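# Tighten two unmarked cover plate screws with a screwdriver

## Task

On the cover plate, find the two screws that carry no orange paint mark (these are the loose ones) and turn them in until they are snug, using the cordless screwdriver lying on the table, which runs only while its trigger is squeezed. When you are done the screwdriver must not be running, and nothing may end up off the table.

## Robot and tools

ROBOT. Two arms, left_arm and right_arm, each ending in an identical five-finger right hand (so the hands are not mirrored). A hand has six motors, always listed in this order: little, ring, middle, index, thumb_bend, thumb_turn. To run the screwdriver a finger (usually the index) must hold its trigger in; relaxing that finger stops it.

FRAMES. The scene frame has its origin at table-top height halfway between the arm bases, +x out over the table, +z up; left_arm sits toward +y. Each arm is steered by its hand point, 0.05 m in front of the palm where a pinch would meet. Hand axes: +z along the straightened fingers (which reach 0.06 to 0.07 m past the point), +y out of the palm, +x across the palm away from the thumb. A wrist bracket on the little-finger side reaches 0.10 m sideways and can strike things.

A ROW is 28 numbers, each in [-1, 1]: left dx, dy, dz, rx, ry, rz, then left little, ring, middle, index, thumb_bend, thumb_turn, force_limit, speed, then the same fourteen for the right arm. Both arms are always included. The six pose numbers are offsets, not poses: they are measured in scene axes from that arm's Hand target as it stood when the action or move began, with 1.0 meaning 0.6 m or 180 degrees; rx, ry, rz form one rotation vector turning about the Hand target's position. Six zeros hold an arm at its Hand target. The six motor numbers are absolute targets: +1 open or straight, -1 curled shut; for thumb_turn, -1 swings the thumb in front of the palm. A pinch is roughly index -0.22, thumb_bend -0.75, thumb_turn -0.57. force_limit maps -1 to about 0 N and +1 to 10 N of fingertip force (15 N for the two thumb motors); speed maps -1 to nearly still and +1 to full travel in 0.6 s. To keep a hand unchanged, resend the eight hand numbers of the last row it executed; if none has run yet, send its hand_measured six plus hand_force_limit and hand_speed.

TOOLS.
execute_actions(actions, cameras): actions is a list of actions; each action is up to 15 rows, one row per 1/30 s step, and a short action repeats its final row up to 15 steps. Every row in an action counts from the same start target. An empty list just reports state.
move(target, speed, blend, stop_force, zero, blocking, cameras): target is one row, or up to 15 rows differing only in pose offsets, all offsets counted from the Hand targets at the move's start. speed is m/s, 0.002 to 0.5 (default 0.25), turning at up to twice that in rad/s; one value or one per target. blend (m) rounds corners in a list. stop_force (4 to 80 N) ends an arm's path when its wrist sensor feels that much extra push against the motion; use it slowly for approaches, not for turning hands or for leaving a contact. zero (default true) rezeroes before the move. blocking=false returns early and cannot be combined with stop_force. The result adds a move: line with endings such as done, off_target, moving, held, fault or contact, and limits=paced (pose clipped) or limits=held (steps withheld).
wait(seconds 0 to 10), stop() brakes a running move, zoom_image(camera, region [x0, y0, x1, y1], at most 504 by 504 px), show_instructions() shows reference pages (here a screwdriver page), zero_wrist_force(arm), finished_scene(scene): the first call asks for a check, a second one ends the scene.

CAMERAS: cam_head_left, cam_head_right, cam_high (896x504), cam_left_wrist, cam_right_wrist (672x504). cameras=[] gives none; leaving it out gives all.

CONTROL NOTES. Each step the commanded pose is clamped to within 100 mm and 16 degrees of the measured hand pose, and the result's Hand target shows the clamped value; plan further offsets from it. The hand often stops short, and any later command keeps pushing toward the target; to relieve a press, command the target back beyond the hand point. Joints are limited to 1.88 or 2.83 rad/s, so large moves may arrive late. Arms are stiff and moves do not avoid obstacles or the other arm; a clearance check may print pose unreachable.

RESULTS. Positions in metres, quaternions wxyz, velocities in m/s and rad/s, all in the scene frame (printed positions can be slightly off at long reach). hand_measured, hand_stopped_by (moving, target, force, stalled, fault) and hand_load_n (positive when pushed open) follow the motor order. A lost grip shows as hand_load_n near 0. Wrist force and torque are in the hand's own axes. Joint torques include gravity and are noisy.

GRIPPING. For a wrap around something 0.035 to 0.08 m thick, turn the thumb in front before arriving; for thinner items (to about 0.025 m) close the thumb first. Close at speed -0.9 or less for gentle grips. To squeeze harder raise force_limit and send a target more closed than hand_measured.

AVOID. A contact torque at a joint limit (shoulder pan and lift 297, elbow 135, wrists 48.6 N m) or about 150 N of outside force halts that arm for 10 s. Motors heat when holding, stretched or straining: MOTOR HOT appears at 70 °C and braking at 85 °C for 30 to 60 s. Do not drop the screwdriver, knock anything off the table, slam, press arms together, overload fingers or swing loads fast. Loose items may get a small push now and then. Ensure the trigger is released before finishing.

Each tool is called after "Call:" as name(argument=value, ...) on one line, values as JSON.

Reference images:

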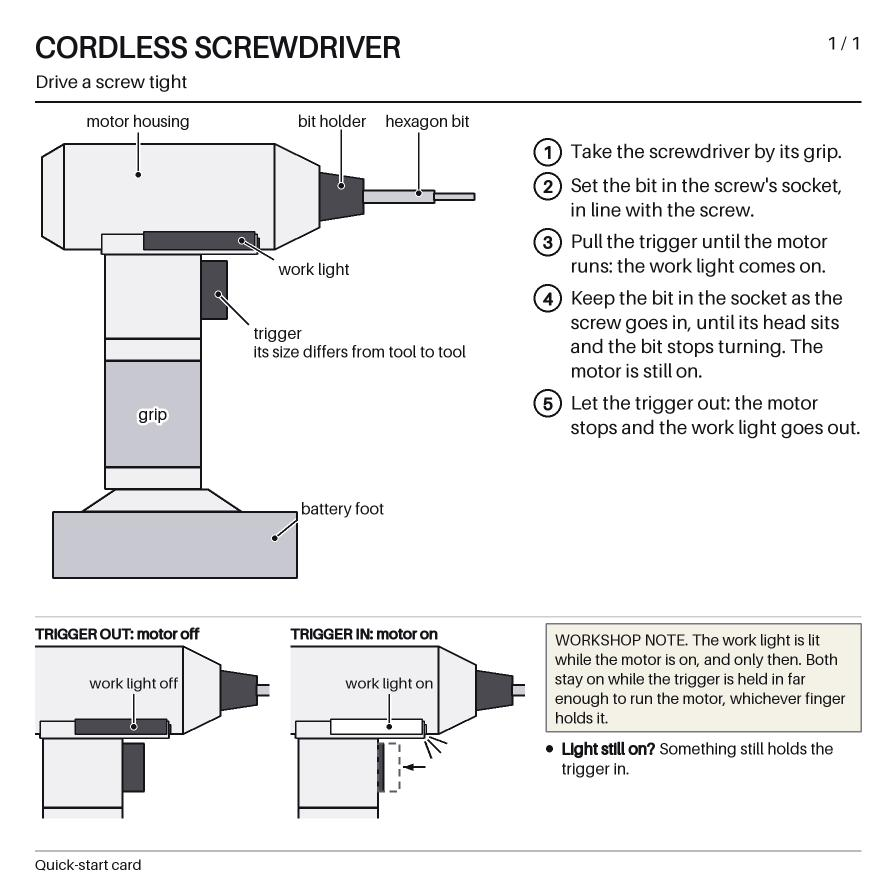

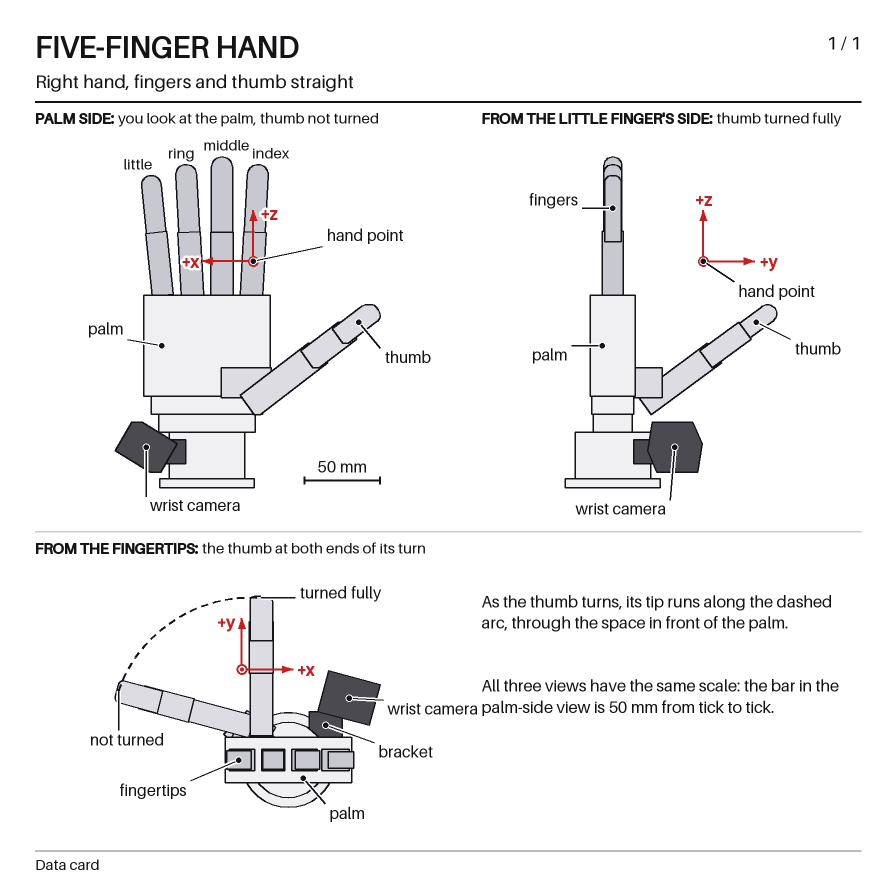

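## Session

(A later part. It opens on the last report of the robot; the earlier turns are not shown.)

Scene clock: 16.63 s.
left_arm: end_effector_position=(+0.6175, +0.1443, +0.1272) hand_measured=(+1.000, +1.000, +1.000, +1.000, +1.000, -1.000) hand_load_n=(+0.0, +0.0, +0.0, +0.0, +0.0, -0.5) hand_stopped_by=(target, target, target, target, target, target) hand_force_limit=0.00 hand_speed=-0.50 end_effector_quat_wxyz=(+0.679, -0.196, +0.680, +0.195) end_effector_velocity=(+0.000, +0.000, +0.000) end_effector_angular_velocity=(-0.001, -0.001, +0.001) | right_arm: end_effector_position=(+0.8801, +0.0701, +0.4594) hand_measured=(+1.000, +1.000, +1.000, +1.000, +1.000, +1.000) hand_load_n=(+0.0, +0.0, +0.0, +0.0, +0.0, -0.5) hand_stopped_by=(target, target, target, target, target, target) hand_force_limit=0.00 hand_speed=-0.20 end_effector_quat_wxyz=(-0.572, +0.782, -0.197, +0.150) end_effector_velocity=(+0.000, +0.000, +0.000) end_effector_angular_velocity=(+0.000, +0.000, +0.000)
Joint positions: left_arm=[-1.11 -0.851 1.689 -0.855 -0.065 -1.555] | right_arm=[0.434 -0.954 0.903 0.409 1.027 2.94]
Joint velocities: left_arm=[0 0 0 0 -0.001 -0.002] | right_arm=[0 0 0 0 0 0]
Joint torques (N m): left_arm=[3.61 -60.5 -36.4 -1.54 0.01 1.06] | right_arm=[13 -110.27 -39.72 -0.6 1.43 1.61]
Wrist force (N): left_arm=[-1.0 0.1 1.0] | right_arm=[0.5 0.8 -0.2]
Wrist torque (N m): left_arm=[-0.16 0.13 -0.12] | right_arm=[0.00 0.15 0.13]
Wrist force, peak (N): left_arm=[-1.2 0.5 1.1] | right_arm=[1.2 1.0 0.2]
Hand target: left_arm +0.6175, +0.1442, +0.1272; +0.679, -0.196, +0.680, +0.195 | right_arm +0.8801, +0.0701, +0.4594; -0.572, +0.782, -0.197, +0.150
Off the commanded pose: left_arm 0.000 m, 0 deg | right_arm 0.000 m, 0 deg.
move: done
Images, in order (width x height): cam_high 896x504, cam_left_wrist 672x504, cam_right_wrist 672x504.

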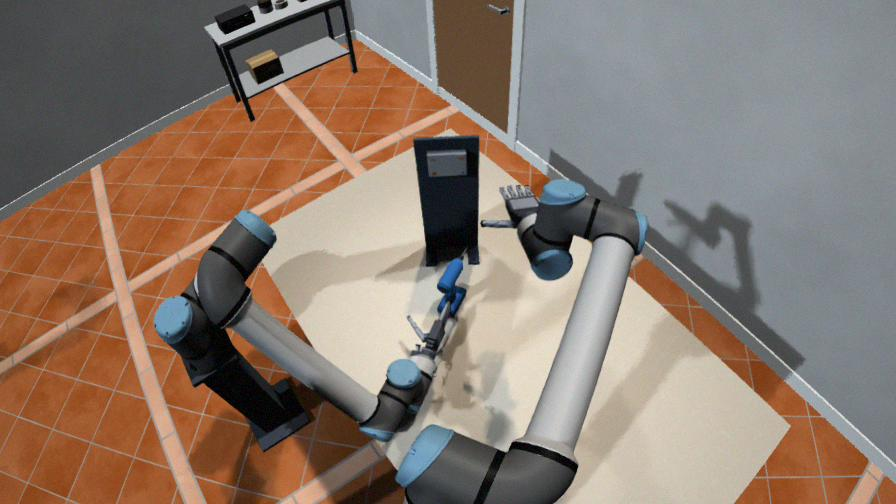

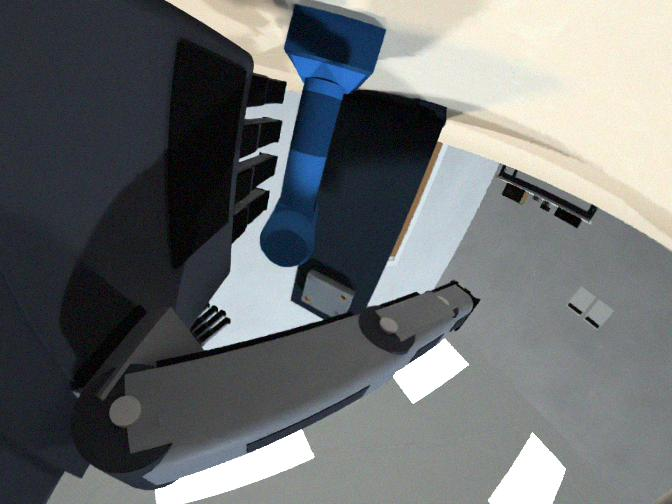

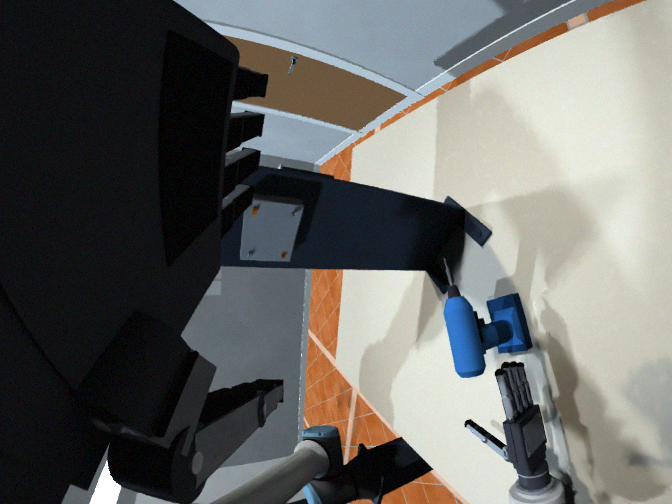

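Call:
move(target=[0.1454,0.0815,0,0,0,0,1,1,1,1,1,-1,0,-0.5,0,0,0,0,0,0,1,1,1,1,1,1,0,-0.2], speed=0.06, stop_force=5, cameras=["cam_left_wrist","cam_right_wrist"])

Call:
zoom_image(camera="cam_right_wrist", region=[400, 230, 600, 500])

Scene clock: 19.77 s.
left_arm: end_effector_position=(+0.7049, +0.1930, +0.1272) hand_measured=(+1.000, +1.000, +1.000, +1.000, +1.000, -1.000) hand_load_n=(+0.0, +0.0, +0.0, +0.0, +0.0, -0.5) hand_stopped_by=(target, target, target, target, target, target) hand_force_limit=0.00 hand_speed=-0.50 end_effector_quat_wxyz=(+0.680, -0.196, +0.680, +0.195) end_effector_velocity=(-0.001, -0.001, +0.000) end_effector_angular_velocity=(+0.000, +0.000, -0.002) | right_arm: end_effector_position=(+0.8801, +0.0701, +0.4594) hand_measured=(+1.000, +1.000, +1.000, +1.000, +1.000, +1.000) hand_load_n=(+0.0, +0.0, +0.0, +0.0, +0.0, -0.5) hand_stopped_by=(target, target, target, target, target, target) hand_force_limit=0.00 hand_speed=-0.20 end_effector_quat_wxyz=(-0.572, +0.782, -0.197, +0.150) end_effector_velocity=(+0.000, +0.000, -0.001) end_effector_angular_velocity=(+0.000, +0.001, +0.000)
Joint positions: left_arm=[-0.986 -0.817 1.62 -0.79 0.06 -1.585] | right_arm=[0.434 -0.954 0.903 0.409 1.027 2.94]
Joint velocities: left_arm=[-0.002 0 0 0.001 0 -0.001] | right_arm=[0 0.001 0 0 0 0]
Joint torques (N m): left_arm=[-11.47 -62.26 -39.53 3.78 -1.71 -3.53] | right_arm=[11.71 -109.83 -41.38 0.34 1.42 1.65]
Wrist force (N): left_arm=[-1.1 0.0 1.1] | right_arm=[0.8 0.6 0.2]
Wrist torque (N m): left_arm=[-0.16 0.15 -0.15] | right_arm=[-0.03 0.08 0.15]
Wrist force, peak (N): left_arm=[-1.0 0.4 2.2] | right_arm=[1.3 1.2 -0.1]
Hand target: left_arm +0.7049, +0.1930, +0.1272; +0.680, -0.196, +0.680, +0.195 | right_arm +0.8801, +0.0701, +0.4594; -0.572, +0.782, -0.197, +0.150
Off the commanded pose: left_arm 0.000 m, 0 deg | right_arm 0.000 m, 0 deg.
move: done
Images, in order (width x height): cam_left_wrist 672x504, cam_right_wrist 672x504.

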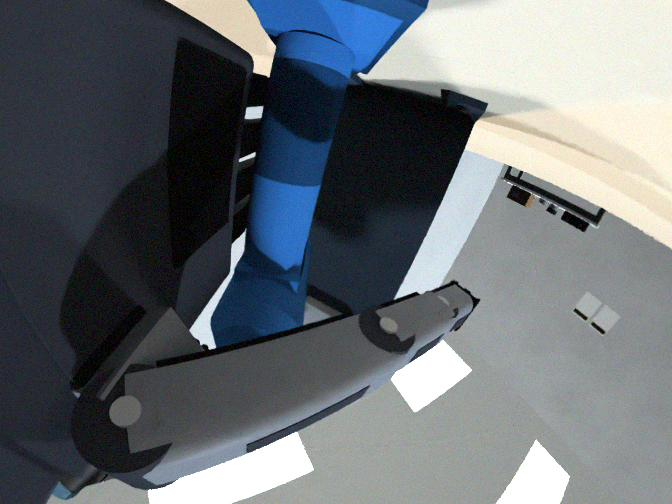

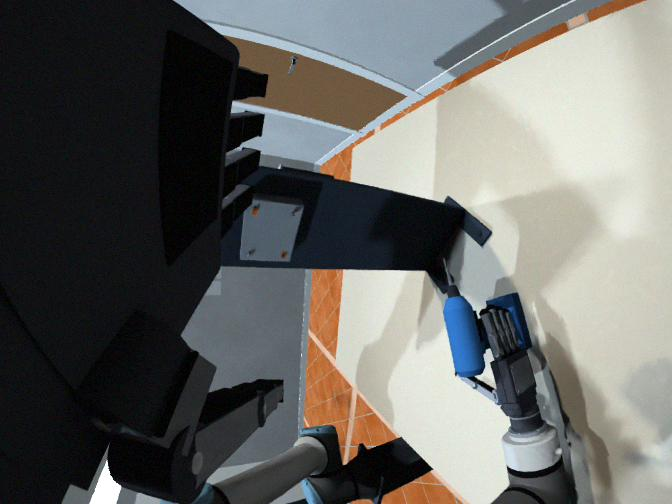

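Scaled by 1.867 from the camera's 672x504 image, which has a finer 960x720 frame.

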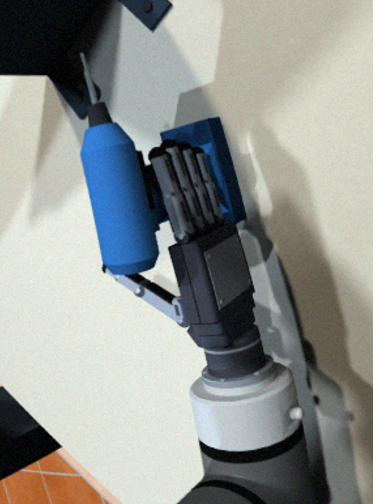

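Call:
move(target=[0.0919,0.0574,0,0,0,0,1,1,1,1,1,-1,0,-0.5,0,0,0,0,0,0,1,1,1,1,1,1,0,-0.2], speed=0.04, stop_force=4, cameras=["cam_left_wrist","cam_right_wrist"])

Call:
zoom_image(camera="cam_right_wrist", region=[400, 230, 600, 500])

Scene clock: 22.83 s.
left_arm: end_effector_position=(+0.7601, +0.2274, +0.1272) hand_measured=(+1.000, +1.000, +1.000, +1.000, +1.000, -1.000) hand_load_n=(+0.0, +0.0, +0.0, +0.0, +0.0, +0.0) hand_stopped_by=(target, target, target, target, target, target) hand_force_limit=0.00 hand_speed=-0.50 end_effector_quat_wxyz=(+0.680, -0.196, +0.680, +0.195) end_effector_velocity=(+0.000, -0.001, +0.000) end_effector_angular_velocity=(+0.000, +0.000, -0.002) | right_arm: end_effector_position=(+0.8801, +0.0701, +0.4594) hand_measured=(+1.000, +1.000, +1.000, +1.000, +1.000, +1.000) hand_load_n=(-0.5, -0.5, +0.0, +0.0, +0.0, +0.0) hand_stopped_by=(target, target, target, target, target, target) hand_force_limit=0.00 hand_speed=-0.20 end_effector_quat_wxyz=(-0.572, +0.782, -0.197, +0.150) end_effector_velocity=(+0.000, +0.000, +0.001) end_effector_angular_velocity=(+0.001, -0.002, +0.000)
Joint positions: left_arm=[-0.907 -0.795 1.574 -0.774 0.138 -1.577] | right_arm=[0.434 -0.954 0.903 0.409 1.027 2.94]
Joint velocities: left_arm=[-0.001 0 0 0 0.001 0] | right_arm=[0 -0.001 0 -0.001 0 0]
Joint torques (N m): left_arm=[-12.56 -101.72 -19.43 2.53 -1.77 -3.51] | right_arm=[11.19 -110.17 -42.49 1.14 1.3 1.53]
Wrist force (N): left_arm=[-0.9 -0.5 1.4] | right_arm=[0.7 0.9 -0.2]
Wrist torque (N m): left_arm=[-0.16 0.14 -0.18] | right_arm=[0.03 0.11 0.15]
Wrist force, peak (N): left_arm=[-1.3 -1.8 0.7] | right_arm=[1.0 1.1 -0.3]
Hand target: left_arm +0.7601, +0.2274, +0.1272; +0.680, -0.196, +0.680, +0.195 | right_arm +0.8801, +0.0701, +0.4594; -0.572, +0.782, -0.197, +0.150
Off the commanded pose: left_arm 0.000 m, 0 deg | right_arm 0.000 m, 0 deg.
move: done
Images, in order (width x height): cam_left_wrist 672x504, cam_right_wrist 672x504.

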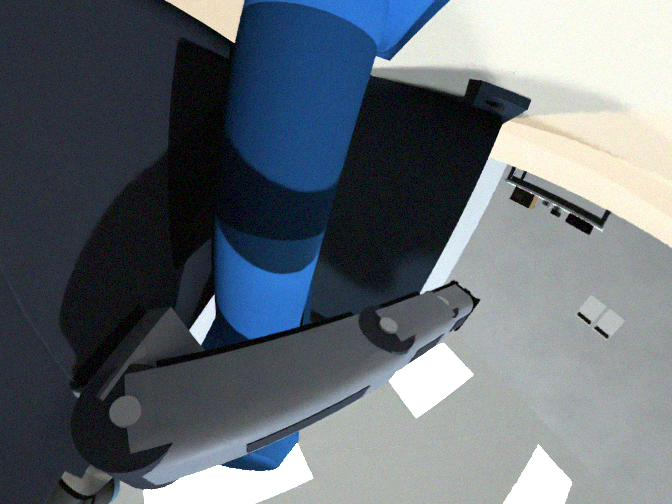

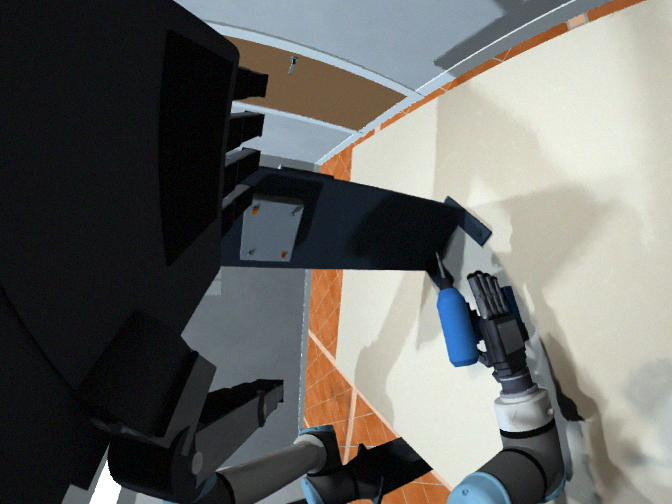

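Scaled by 1.867 from the camera's 672x504 image, which has a finer 960x720 frame.

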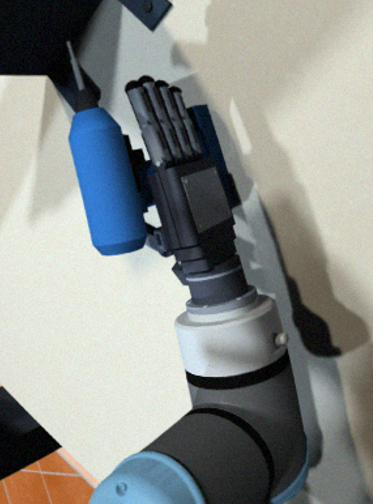

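Call:
move(target=[[0.0062,-0.0099,0,0,0,0,1,1,1,1,1,-1,0,-0.5,0,0,0,0,0,0,1,1,1,1,1,1,0,-0.2],[0.0486,0.0166,0,0,0,0,1,1,1,1,1,-1,0,-0.5,0,0,0,0,0,0,1,1,1,1,1,1,0,-0.2]], speed=0.03, stop_force=4, cameras=["cam_left_wrist","cam_right_wrist"])

Call:
zoom_image(camera="cam_right_wrist", region=[400, 230, 600, 500])

Scene clock: 25.63 s.
left_arm: end_effector_position=(+0.7893, +0.2373, +0.1272) hand_measured=(+1.000, +1.000, +1.000, +1.000, +1.000, -1.000) hand_load_n=(+0.0, +0.5, +0.0, +0.0, +0.0, -0.5) hand_stopped_by=(target, target, target, target, target, target) hand_force_limit=0.00 hand_speed=-0.50 end_effector_quat_wxyz=(+0.680, -0.196, +0.680, +0.195) end_effector_velocity=(+0.000, +0.001, +0.000) end_effector_angular_velocity=(+0.001, +0.001, +0.001) | right_arm: end_effector_position=(+0.8801, +0.0701, +0.4594) hand_measured=(+1.000, +1.000, +1.000, +1.000, +1.000, +1.000) hand_load_n=(+0.0, +0.0, +0.0, +0.0, +0.0, +0.0) hand_stopped_by=(target, target, target, target, target, target) hand_force_limit=0.00 hand_speed=-0.20 end_effector_quat_wxyz=(-0.572, +0.782, -0.197, +0.150) end_effector_velocity=(+0.000, +0.000, +0.002) end_effector_angular_velocity=(+0.001, -0.002, +0.000)
Joint positions: left_arm=[-0.873 -0.775 1.532 -0.754 0.172 -1.576] | right_arm=[0.434 -0.954 0.903 0.409 1.027 2.94]
Joint velocities: left_arm=[0.001 0 0 0 0 0.001] | right_arm=[0 -0.001 0 -0.001 0 0]
Joint torques (N m): left_arm=[-19.18 -102.68 -20.26 -0.94 -1.73 -3.1] | right_arm=[10.76 -109.51 -43.84 0.98 1.43 1.35]
Wrist force (N): left_arm=[-1.4 0.4 1.2] | right_arm=[0.5 0.6 -0.3]
Wrist torque (N m): left_arm=[-0.11 0.19 -0.16] | right_arm=[-0.01 0.14 0.13]
Wrist force, peak (N): left_arm=[-1.6 0.1 1.4] | right_arm=[0.9 1.2 0.1]
Hand target: left_arm +0.7893, +0.2373, +0.1272; +0.680, -0.196, +0.680, +0.195 | right_arm +0.8801, +0.0701, +0.4594; -0.572, +0.782, -0.197, +0.150
Off the commanded pose: left_arm 0.000 m, 0 deg | right_arm 0.000 m, 0 deg.
move: done
Images, in order (width x height): cam_left_wrist 672x504, cam_right_wrist 672x504.

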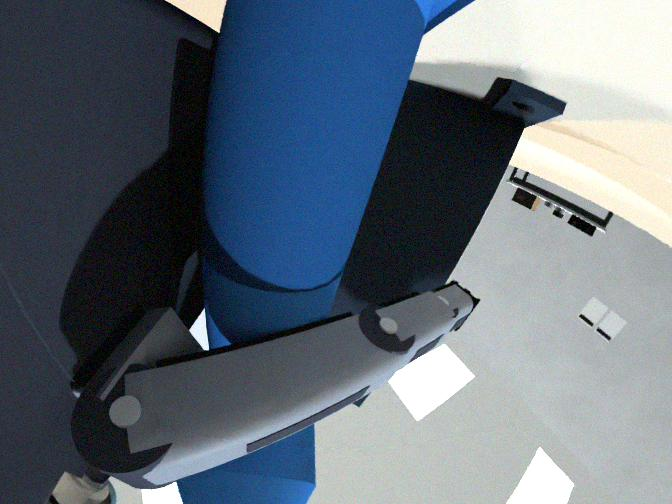

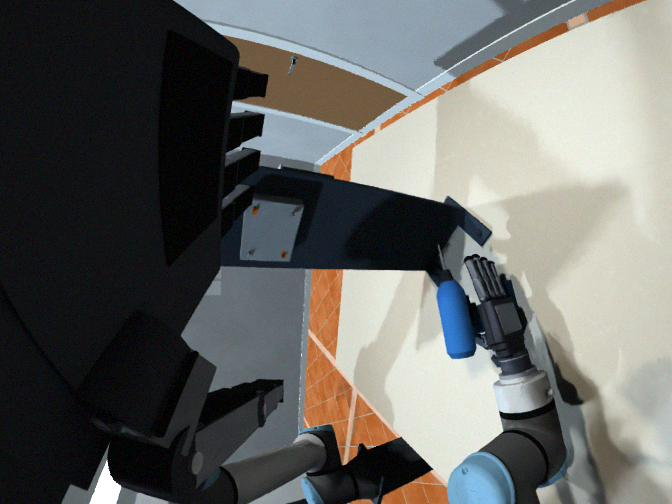

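Scaled by 1.867 from the camera's 672x504 image, which has a finer 960x720 frame.

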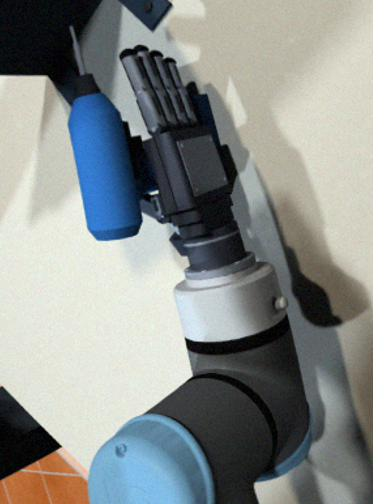

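Call:
move(target=[0,0,0,0,0,0,-0.98,-1,-0.98,-0.5,1,-1,-0.3,-0.75,0,0,0,0,0,0,1,1,1,1,1,1,0,-0.2], cameras=["cam_left_wrist","cam_right_wrist"])

Call:
zoom_image(camera="cam_right_wrist", region=[400, 230, 600, 500])

Scene clock: 30.63 s.
left_arm: end_effector_position=(+0.7893, +0.2373, +0.1272) hand_measured=(-0.900, -0.886, -0.874, -0.500, +1.000, -1.000) hand_load_n=(+8.0, +6.5, +0.0, +0.0, -0.5, +0.5) hand_stopped_by=(force, force, force, target, target, target) hand_force_limit=-0.30 hand_speed=-0.75 end_effector_quat_wxyz=(+0.680, -0.196, +0.680, +0.195) end_effector_velocity=(+0.000, +0.000, +0.000) end_effector_angular_velocity=(-0.002, -0.001, +0.000) | right_arm: end_effector_position=(+0.8801, +0.0701, +0.4594) hand_measured=(+1.000, +1.000, +1.000, +1.000, +1.000, +1.000) hand_load_n=(+0.0, +0.0, -0.5, +0.0, +0.0, +0.0) hand_stopped_by=(target, target, target, target, target, target) hand_force_limit=0.00 hand_speed=-0.20 end_effector_quat_wxyz=(-0.572, +0.782, -0.197, +0.150) end_effector_velocity=(+0.000, +0.000, +0.002) end_effector_angular_velocity=(+0.001, -0.001, +0.000)
Joint positions: left_arm=[-0.873 -0.775 1.532 -0.754 0.172 -1.576] | right_arm=[0.434 -0.954 0.903 0.409 1.027 2.94]
Joint velocities: left_arm=[0 -0.001 0 0 0 -0.001] | right_arm=[0 -0.001 0 0 0 0]
Joint torques (N m): left_arm=[-10.22 -99.22 -31.05 -2.6 0 -0.22] | right_arm=[9.33 -109.08 -45.7 0.81 1.41 1.35]
Wrist force (N): left_arm=[-1.4 1.2 1.7] | right_arm=[0.5 1.0 -0.4]
Wrist torque (N m): left_arm=[-0.16 -0.51 0.19] | right_arm=[0.06 0.15 0.15]
Wrist force, peak (N): left_arm=[-1.0 1.4 3.1] | right_arm=[0.7 1.4 0.2]
Hand target: left_arm +0.7893, +0.2373, +0.1272; +0.680, -0.196, +0.680, +0.195 | right_arm +0.8801, +0.0701, +0.4594; -0.572, +0.782, -0.197, +0.150
Off the commanded pose: left_arm 0.000 m, 0 deg | right_arm 0.000 m, 0 deg.
move: done
Images, in order (width x height): cam_left_wrist 672x504, cam_right_wrist 672x504.

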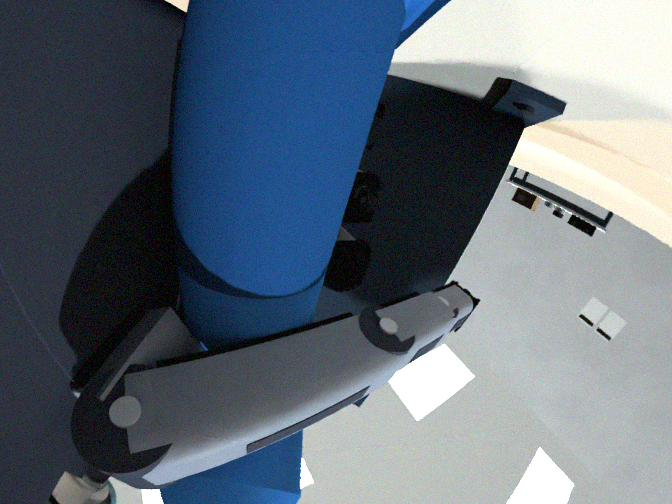

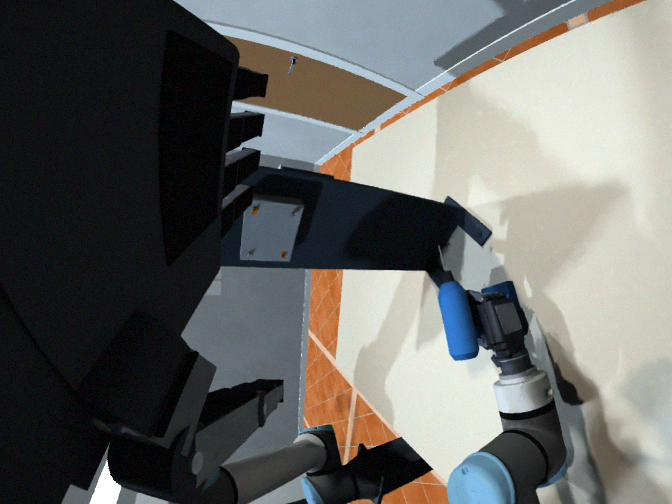

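Scaled by 1.867 from the camera's 672x504 image, which has a finer 960x720 frame.

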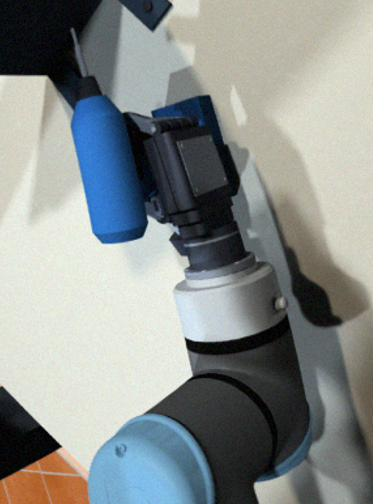

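Call:
move(target=[0,0,0,0,0,0,-0.98,-1,-0.98,-0.6,-0.6,-1,-0.3,-0.75,0,0,0,0,0,0,1,1,1,1,1,1,0,-0.2], cameras=["cam_left_wrist"])

Call:
move(target=[0,0,0,0,0,0,-1,-0.98,-1,-0.6,-0.62,-1,0.5,-0.75,0,0,0,0,0,0,1,1,1,1,1,1,0,-0.2], cameras=["cam_left_wrist"])

Scene clock: 33.00 s.
left_arm: end_effector_position=(+0.7893, +0.2373, +0.1272) hand_measured=(-0.900, -0.886, -0.874, -0.600, +0.500, -1.000) hand_load_n=(+0.5, +0.0, +0.0, +0.0, +5.0, +1.5) hand_stopped_by=(force, force, force, target, force, target) hand_force_limit=-0.30 hand_speed=-0.75 end_effector_quat_wxyz=(+0.680, -0.196, +0.680, +0.195) end_effector_velocity=(+0.000, -0.001, +0.000) end_effector_angular_velocity=(+0.000, +0.000, -0.001) | right_arm: end_effector_position=(+0.8801, +0.0701, +0.4594) hand_measured=(+1.000, +1.000, +1.000, +1.000, +1.000, +1.000) hand_load_n=(+0.0, +0.0, +0.0, +0.0, +0.0, +0.0) hand_stopped_by=(target, target, target, target, target, target) hand_force_limit=0.00 hand_speed=-0.20 end_effector_quat_wxyz=(-0.572, +0.782, -0.197, +0.150) end_effector_velocity=(+0.000, +0.000, +0.001) end_effector_angular_velocity=(+0.001, -0.002, +0.000)
Joint positions: left_arm=[-0.873 -0.775 1.532 -0.754 0.172 -1.576] | right_arm=[0.434 -0.954 0.903 0.409 1.027 2.94]
Joint velocities: left_arm=[-0.001 0 0 0 0 0] | right_arm=[0 0 0 -0.001 0 0]
Joint torques (N m): left_arm=[-7.51 -97.67 -35.01 -1.47 0.41 1.73] | right_arm=[8.4 -108.82 -46.38 0.67 1.4 1.58]
Wrist force (N): left_arm=[0.0 -1.4 0.5] | right_arm=[0.7 0.4 0.5]
Wrist torque (N m): left_arm=[-0.13 -0.25 -0.59] | right_arm=[-0.09 0.09 0.13]
Wrist force, peak (N): left_arm=[-2.7 0.7 0.3] | right_arm=[1.0 1.3 -0.1]
Hand target: left_arm +0.7893, +0.2373, +0.1272; +0.680, -0.196, +0.680, +0.195 | right_arm +0.8801, +0.0701, +0.4594; -0.572, +0.782, -0.197, +0.150
Off the commanded pose: left_arm 0.000 m, 0 deg | right_arm 0.000 m, 0 deg.
move: done
Images, in order (width x height): cam_left_wrist 672x504.

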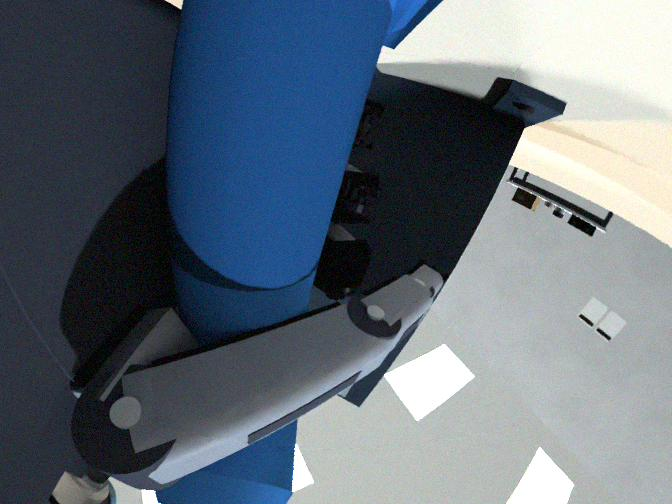

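Scene clock: 33.70 s.
left_arm: end_effector_position=(+0.7893, +0.2373, +0.1272) hand_measured=(-0.924, -0.910, -0.910, -0.600, +0.408, -1.000) hand_load_n=(+11.5, +8.5, +9.5, +0.5, +11.0, +3.0) hand_stopped_by=(force, force, force, target, force, target) hand_force_limit=0.50 hand_speed=-0.75 end_effector_quat_wxyz=(+0.680, -0.196, +0.680, +0.195) end_effector_velocity=(+0.000, +0.000, +0.000) end_effector_angular_velocity=(+0.000, +0.000, +0.001) | right_arm: end_effector_position=(+0.8801, +0.0701, +0.4594) hand_measured=(+1.000, +1.000, +1.000, +1.000, +1.000, +1.000) hand_load_n=(+0.0, +0.0, -0.5, +0.0, +0.0, -0.5) hand_stopped_by=(target, target, target, target, target, target) hand_force_limit=0.00 hand_speed=-0.20 end_effector_quat_wxyz=(-0.572, +0.782, -0.197, +0.150) end_effector_velocity=(+0.000, +0.000, +0.000) end_effector_angular_velocity=(+0.000, -0.001, +0.000)
Joint positions: left_arm=[-0.873 -0.775 1.532 -0.754 0.172 -1.576] | right_arm=[0.434 -0.954 0.903 0.409 1.027 2.94]
Joint velocities: left_arm=[0 0 0 -0.001 -0.001 0.001] | right_arm=[0 0 0 -0.001 0 0]
Joint torques (N m): left_arm=[-6.68 -95.36 -37.78 -1.81 0.65 1.74] | right_arm=[7.48 -108.58 -46.97 0.72 1.28 1.4]
Wrist force (N): left_arm=[-2.3 -2.2 1.5] | right_arm=[0.9 0.8 0.2]
Wrist torque (N m): left_arm=[-0.14 -0.42 -0.83] | right_arm=[-0.01 0.07 0.16]
Wrist force, peak (N): left_arm=[-2.7 -2.5 1.3] | right_arm=[0.8 1.3 -0.2]
Hand target: left_arm +0.7893, +0.2373, +0.1272; +0.680, -0.196, +0.680, +0.195 | right_arm +0.8801, +0.0701, +0.4594; -0.572, +0.782, -0.197, +0.150
Off the commanded pose: left_arm 0.000 m, 0 deg | right_arm 0.000 m, 0 deg.
move: done
Images, in order (width x height): cam_left_wrist 672x504.

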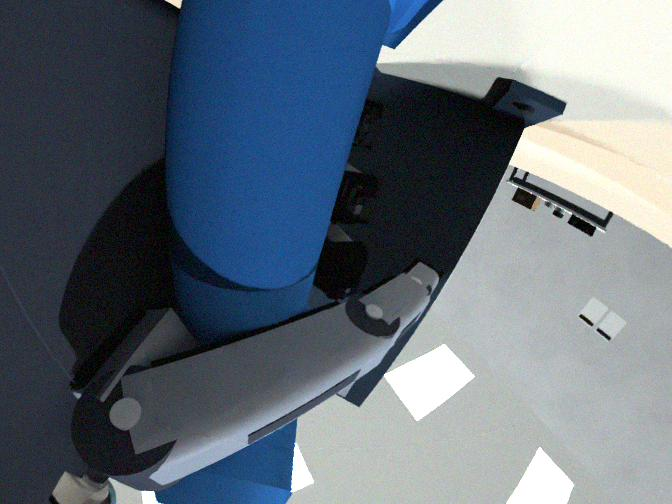

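Call:
move(target=[[0,0,0.03,0,0,0,-1,-0.98,-1,-0.6,-0.62,-1,0.5,-0.75,0,0,0,0,0,0,1,1,1,1,1,1,0,-0.2],[-0.1,-0.06,0.3,0,0,0,-1,-0.98,-1,-0.6,-0.62,-1,0.5,-0.75,0,0,0,0,0,0,1,1,1,1,1,1,0,-0.2]], speed=[0.04,0.12], blend=[0.01,0])

Scene clock: 36.23 s.
left_arm: end_effector_position=(+0.7294, +0.2010, +0.3074) hand_measured=(-0.924, -0.910, -0.910, -0.600, +0.408, -1.000) hand_load_n=(+10.5, +8.0, +10.5, +0.0, +9.5, +4.5) hand_stopped_by=(force, force, force, target, force, target) hand_force_limit=0.50 hand_speed=-0.75 end_effector_quat_wxyz=(+0.680, -0.196, +0.680, +0.195) end_effector_velocity=(+0.000, +0.000, +0.000) end_effector_angular_velocity=(-0.002, -0.001, -0.001) | right_arm: end_effector_position=(+0.8801, +0.0701, +0.4594) hand_measured=(+1.000, +1.000, +1.000, +1.000, +1.000, +1.000) hand_load_n=(+0.0, -0.5, +0.0, +0.0, +0.0, +0.0) hand_stopped_by=(target, target, target, target, target, target) hand_force_limit=0.00 hand_speed=-0.20 end_effector_quat_wxyz=(-0.572, +0.782, -0.197, +0.150) end_effector_velocity=(+0.000, +0.000, +0.000) end_effector_angular_velocity=(+0.000, +0.000, +0.000)
Joint positions: left_arm=[-0.956 -0.984 1.526 -0.534 0.09 -1.58] | right_arm=[0.434 -0.954 0.903 0.409 1.027 2.94]
Joint velocities: left_arm=[0 -0.001 0 0 0.001 -0.002] | right_arm=[0 0 0 -0.001 0 0]
Joint torques (N m): left_arm=[7.37 -67.83 -49.51 1.48 2.04 -1.58] | right_arm=[7.07 -108.93 -46.16 0.57 1.48 1.4]
Wrist force (N): left_arm=[7.8 0.2 1.0] | right_arm=[0.4 1.0 -0.1]
Wrist torque (N m): left_arm=[-0.12 -0.17 0.09] | right_arm=[0.03 0.15 0.14]
Wrist force, peak (N): left_arm=[9.1 0.0 1.9] | right_arm=[1.0 1.1 -0.3]
Hand target: left_arm +0.7295, +0.2011, +0.3073; +0.680, -0.196, +0.680, +0.195 | right_arm +0.8801, +0.0701, +0.4594; -0.572, +0.782, -0.197, +0.150
Off the commanded pose: left_arm 0.000 m, 0 deg | right_arm 0.000 m, 0 deg.
move: done; blend cut to 0.009 m at target 1

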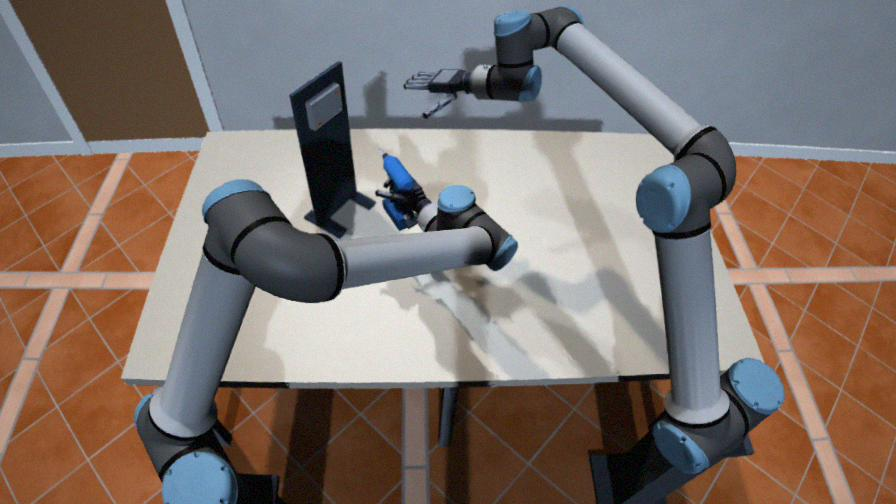

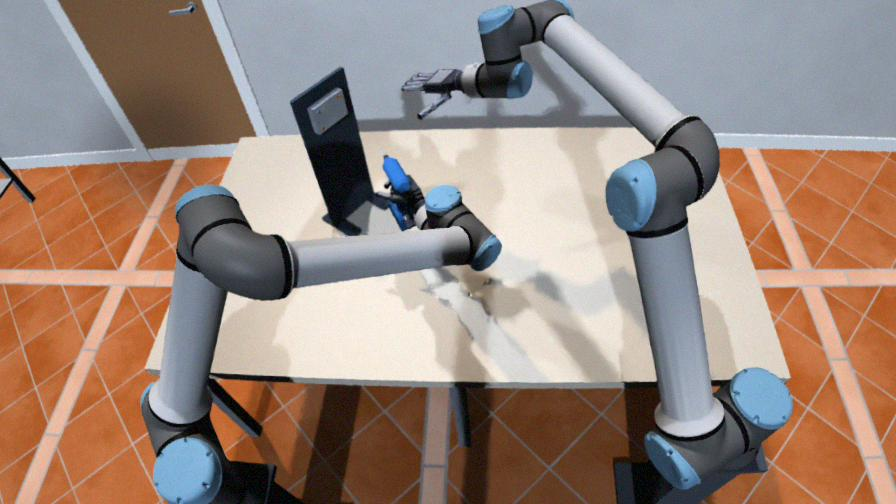

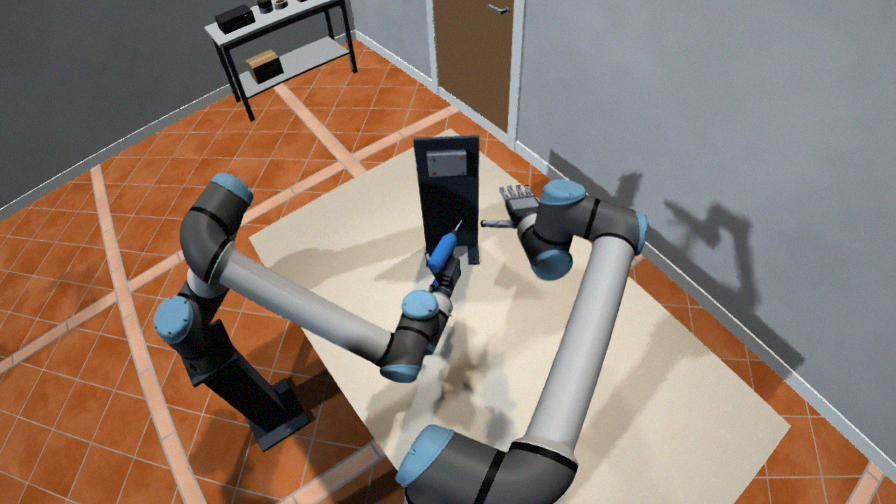

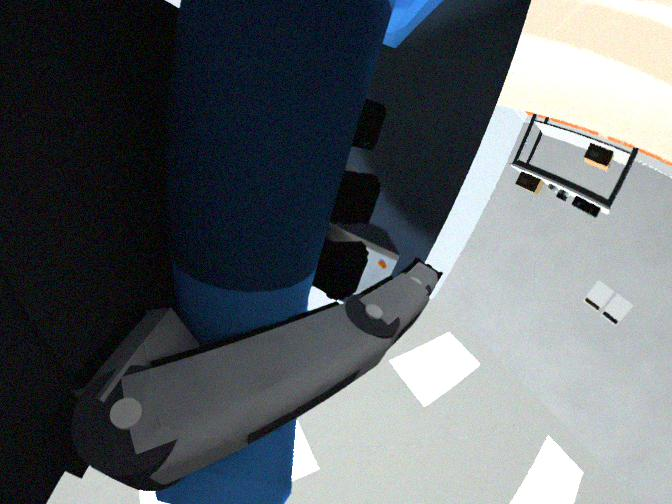

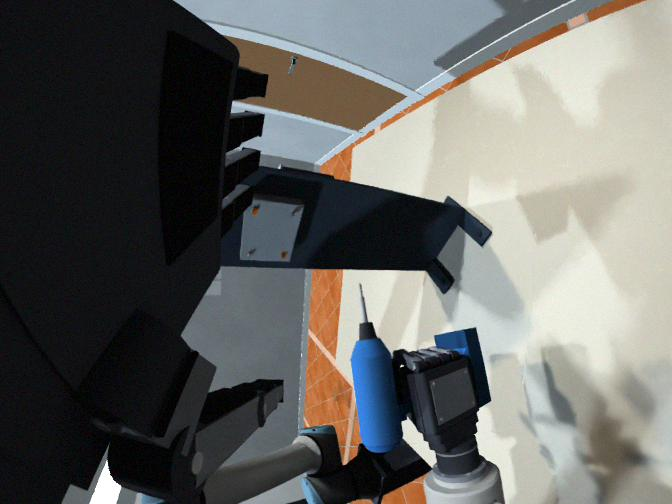

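Call:
move(target=[0,0,0,0,0,0,-1,-0.98,-1,-0.98,-0.62,-1,0.7,-0.75,0,0,0,0,0,0,1,1,1,1,1,1,0,-0.2], cameras=["cam_right_wrist"])

Call:
zoom_image(camera="cam_right_wrist", region=[330, 270, 510, 460])

Call:
move(target=[0,0,0,0,0,0,-1,-0.98,-1,-0.6,-0.62,-1,0.7,-0.75,0,0,0,0,0,0,1,1,1,1,1,1,0,-0.2], cameras=["cam_right_wrist"])

Call:
zoom_image(camera="cam_right_wrist", region=[330, 270, 510, 460])

Scene clock: 37.30 s.
left_arm: end_effector_position=(+0.7295, +0.2011, +0.3073) hand_measured=(-0.924, -0.910, -0.910, -0.860, +0.408, -1.000) hand_load_n=(+11.0, +8.5, +10.5, +9.5, +9.5, +5.0) hand_stopped_by=(force, force, force, force, force, target) hand_force_limit=0.70 hand_speed=-0.75 end_effector_quat_wxyz=(+0.680, -0.196, +0.680, +0.195) end_effector_velocity=(+0.000, -0.001, +0.000) end_effector_angular_velocity=(+0.000, +0.000, -0.001) | right_arm: end_effector_position=(+0.8801, +0.0701, +0.4594) hand_measured=(+1.000, +1.000, +1.000, +1.000, +1.000, +1.000) hand_load_n=(+0.0, +0.0, +0.0, +0.0, +0.0, +0.0) hand_stopped_by=(target, target, target, target, target, target) hand_force_limit=0.00 hand_speed=-0.20 end_effector_quat_wxyz=(-0.572, +0.782, -0.197, +0.150) end_effector_velocity=(+0.000, +0.000, +0.000) end_effector_angular_velocity=(+0.000, +0.000, +0.000)
Joint positions: left_arm=[-0.956 -0.984 1.525 -0.533 0.09 -1.58] | right_arm=[0.434 -0.954 0.903 0.409 1.027 2.94]
Joint velocities: left_arm=[-0.001 0 0 0 0.001 0] | right_arm=[0 0 0 0 0 0]
Joint torques (N m): left_arm=[8.53 -66.24 -48.98 3.62 1.32 -3] | right_arm=[7.15 -108.73 -46.07 0.53 1.21 1.27]
Wrist force (N): left_arm=[8.2 0.0 0.5] | right_arm=[0.9 0.7 -0.1]
Wrist torque (N m): left_arm=[-0.13 -0.21 0.10] | right_arm=[0.00 0.08 0.16]
Wrist force, peak (N): left_arm=[8.7 -0.2 0.9] | right_arm=[1.0 1.1 0.2]
Hand target: left_arm +0.7295, +0.2011, +0.3073; +0.680, -0.196, +0.680, +0.195 | right_arm +0.8801, +0.0701, +0.4594; -0.572, +0.782, -0.197, +0.150
Off the commanded pose: left_arm 0.000 m, 0 deg | right_arm 0.000 m, 0 deg.
move: done
Images, in order (width x height): cam_right_wrist 672x504.

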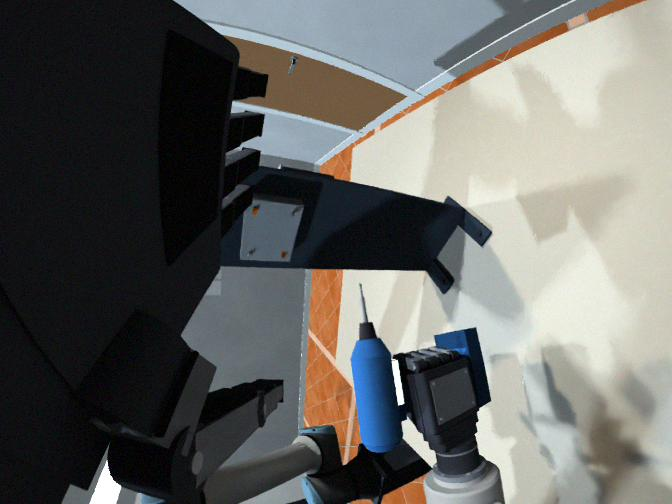

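Scaled by 2.653 from the camera's 672x504 image, which has a finer 960x720 frame.

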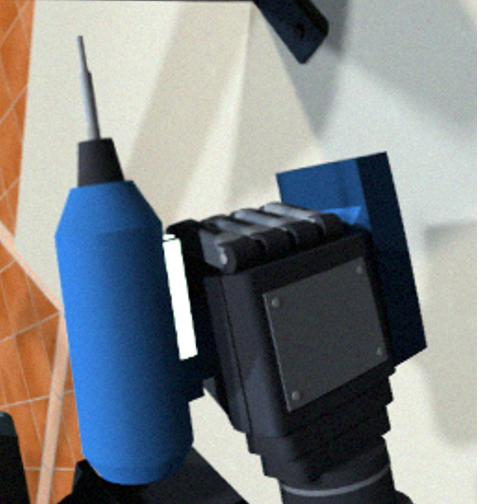

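Scene clock: 38.20 s.
left_arm: end_effector_position=(+0.7295, +0.2011, +0.3073) hand_measured=(-0.924, -0.910, -0.910, -0.600, +0.408, -1.000) hand_load_n=(+10.5, +8.5, +10.5, +0.0, +9.5, +5.0) hand_stopped_by=(force, force, force, target, force, target) hand_force_limit=0.70 hand_speed=-0.75 end_effector_quat_wxyz=(+0.680, -0.196, +0.680, +0.195) end_effector_velocity=(+0.000, +0.000, +0.000) end_effector_angular_velocity=(+0.001, +0.001, +0.000) | right_arm: end_effector_position=(+0.8801, +0.0701, +0.4594) hand_measured=(+1.000, +1.000, +1.000, +1.000, +1.000, +1.000) hand_load_n=(+0.0, +0.0, +0.0, +0.0, +0.0, +0.0) hand_stopped_by=(target, target, target, target, target, target) hand_force_limit=0.00 hand_speed=-0.20 end_effector_quat_wxyz=(-0.572, +0.782, -0.197, +0.150) end_effector_velocity=(+0.000, +0.000, -0.001) end_effector_angular_velocity=(-0.001, +0.001, +0.000)
Joint positions: left_arm=[-0.956 -0.984 1.525 -0.533 0.09 -1.58] | right_arm=[0.434 -0.954 0.903 0.409 1.027 2.94]
Joint velocities: left_arm=[0 0 0 0 0 0] | right_arm=[0 0.001 0 0 0 0]
Joint torques (N m): left_arm=[5.89 -68.52 -46.94 2.52 0.57 -2.74] | right_arm=[6.74 -108.93 -46.22 0.44 1.4 1.28]
Wrist force (N): left_arm=[7.8 0.0 0.8] | right_arm=[0.3 0.9 0.1]
Wrist torque (N m): left_arm=[-0.15 -0.18 0.09] | right_arm=[0.02 0.16 0.13]
Wrist force, peak (N): left_arm=[8.5 -0.1 1.0] | right_arm=[1.0 1.3 0.0]
Hand target: left_arm +0.7295, +0.2011, +0.3073; +0.680, -0.196, +0.680, +0.195 | right_arm +0.8801, +0.0701, +0.4594; -0.572, +0.782, -0.197, +0.150
Off the commanded pose: left_arm 0.000 m, 0 deg | right_arm 0.000 m, 0 deg.
move: done
Images, in order (width x height): cam_right_wrist 672x504.

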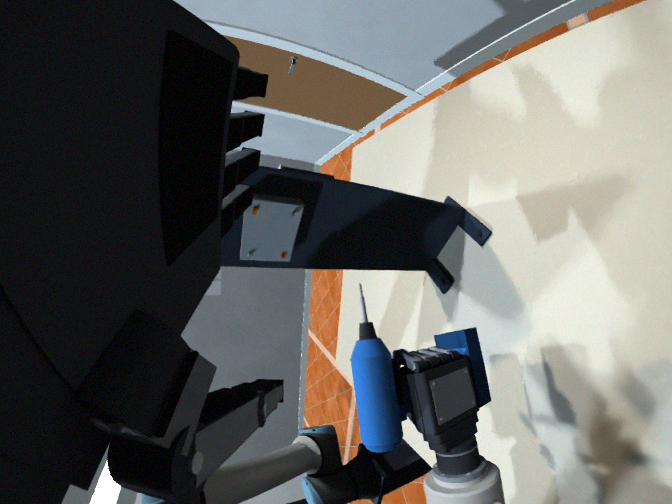

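Scaled by 2.653 from the camera's 672x504 image, which has a finer 960x720 frame.

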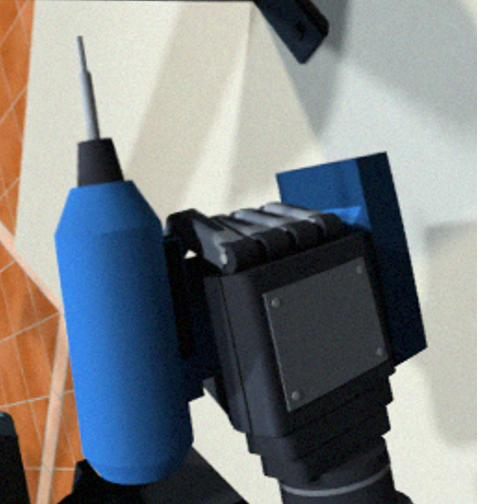

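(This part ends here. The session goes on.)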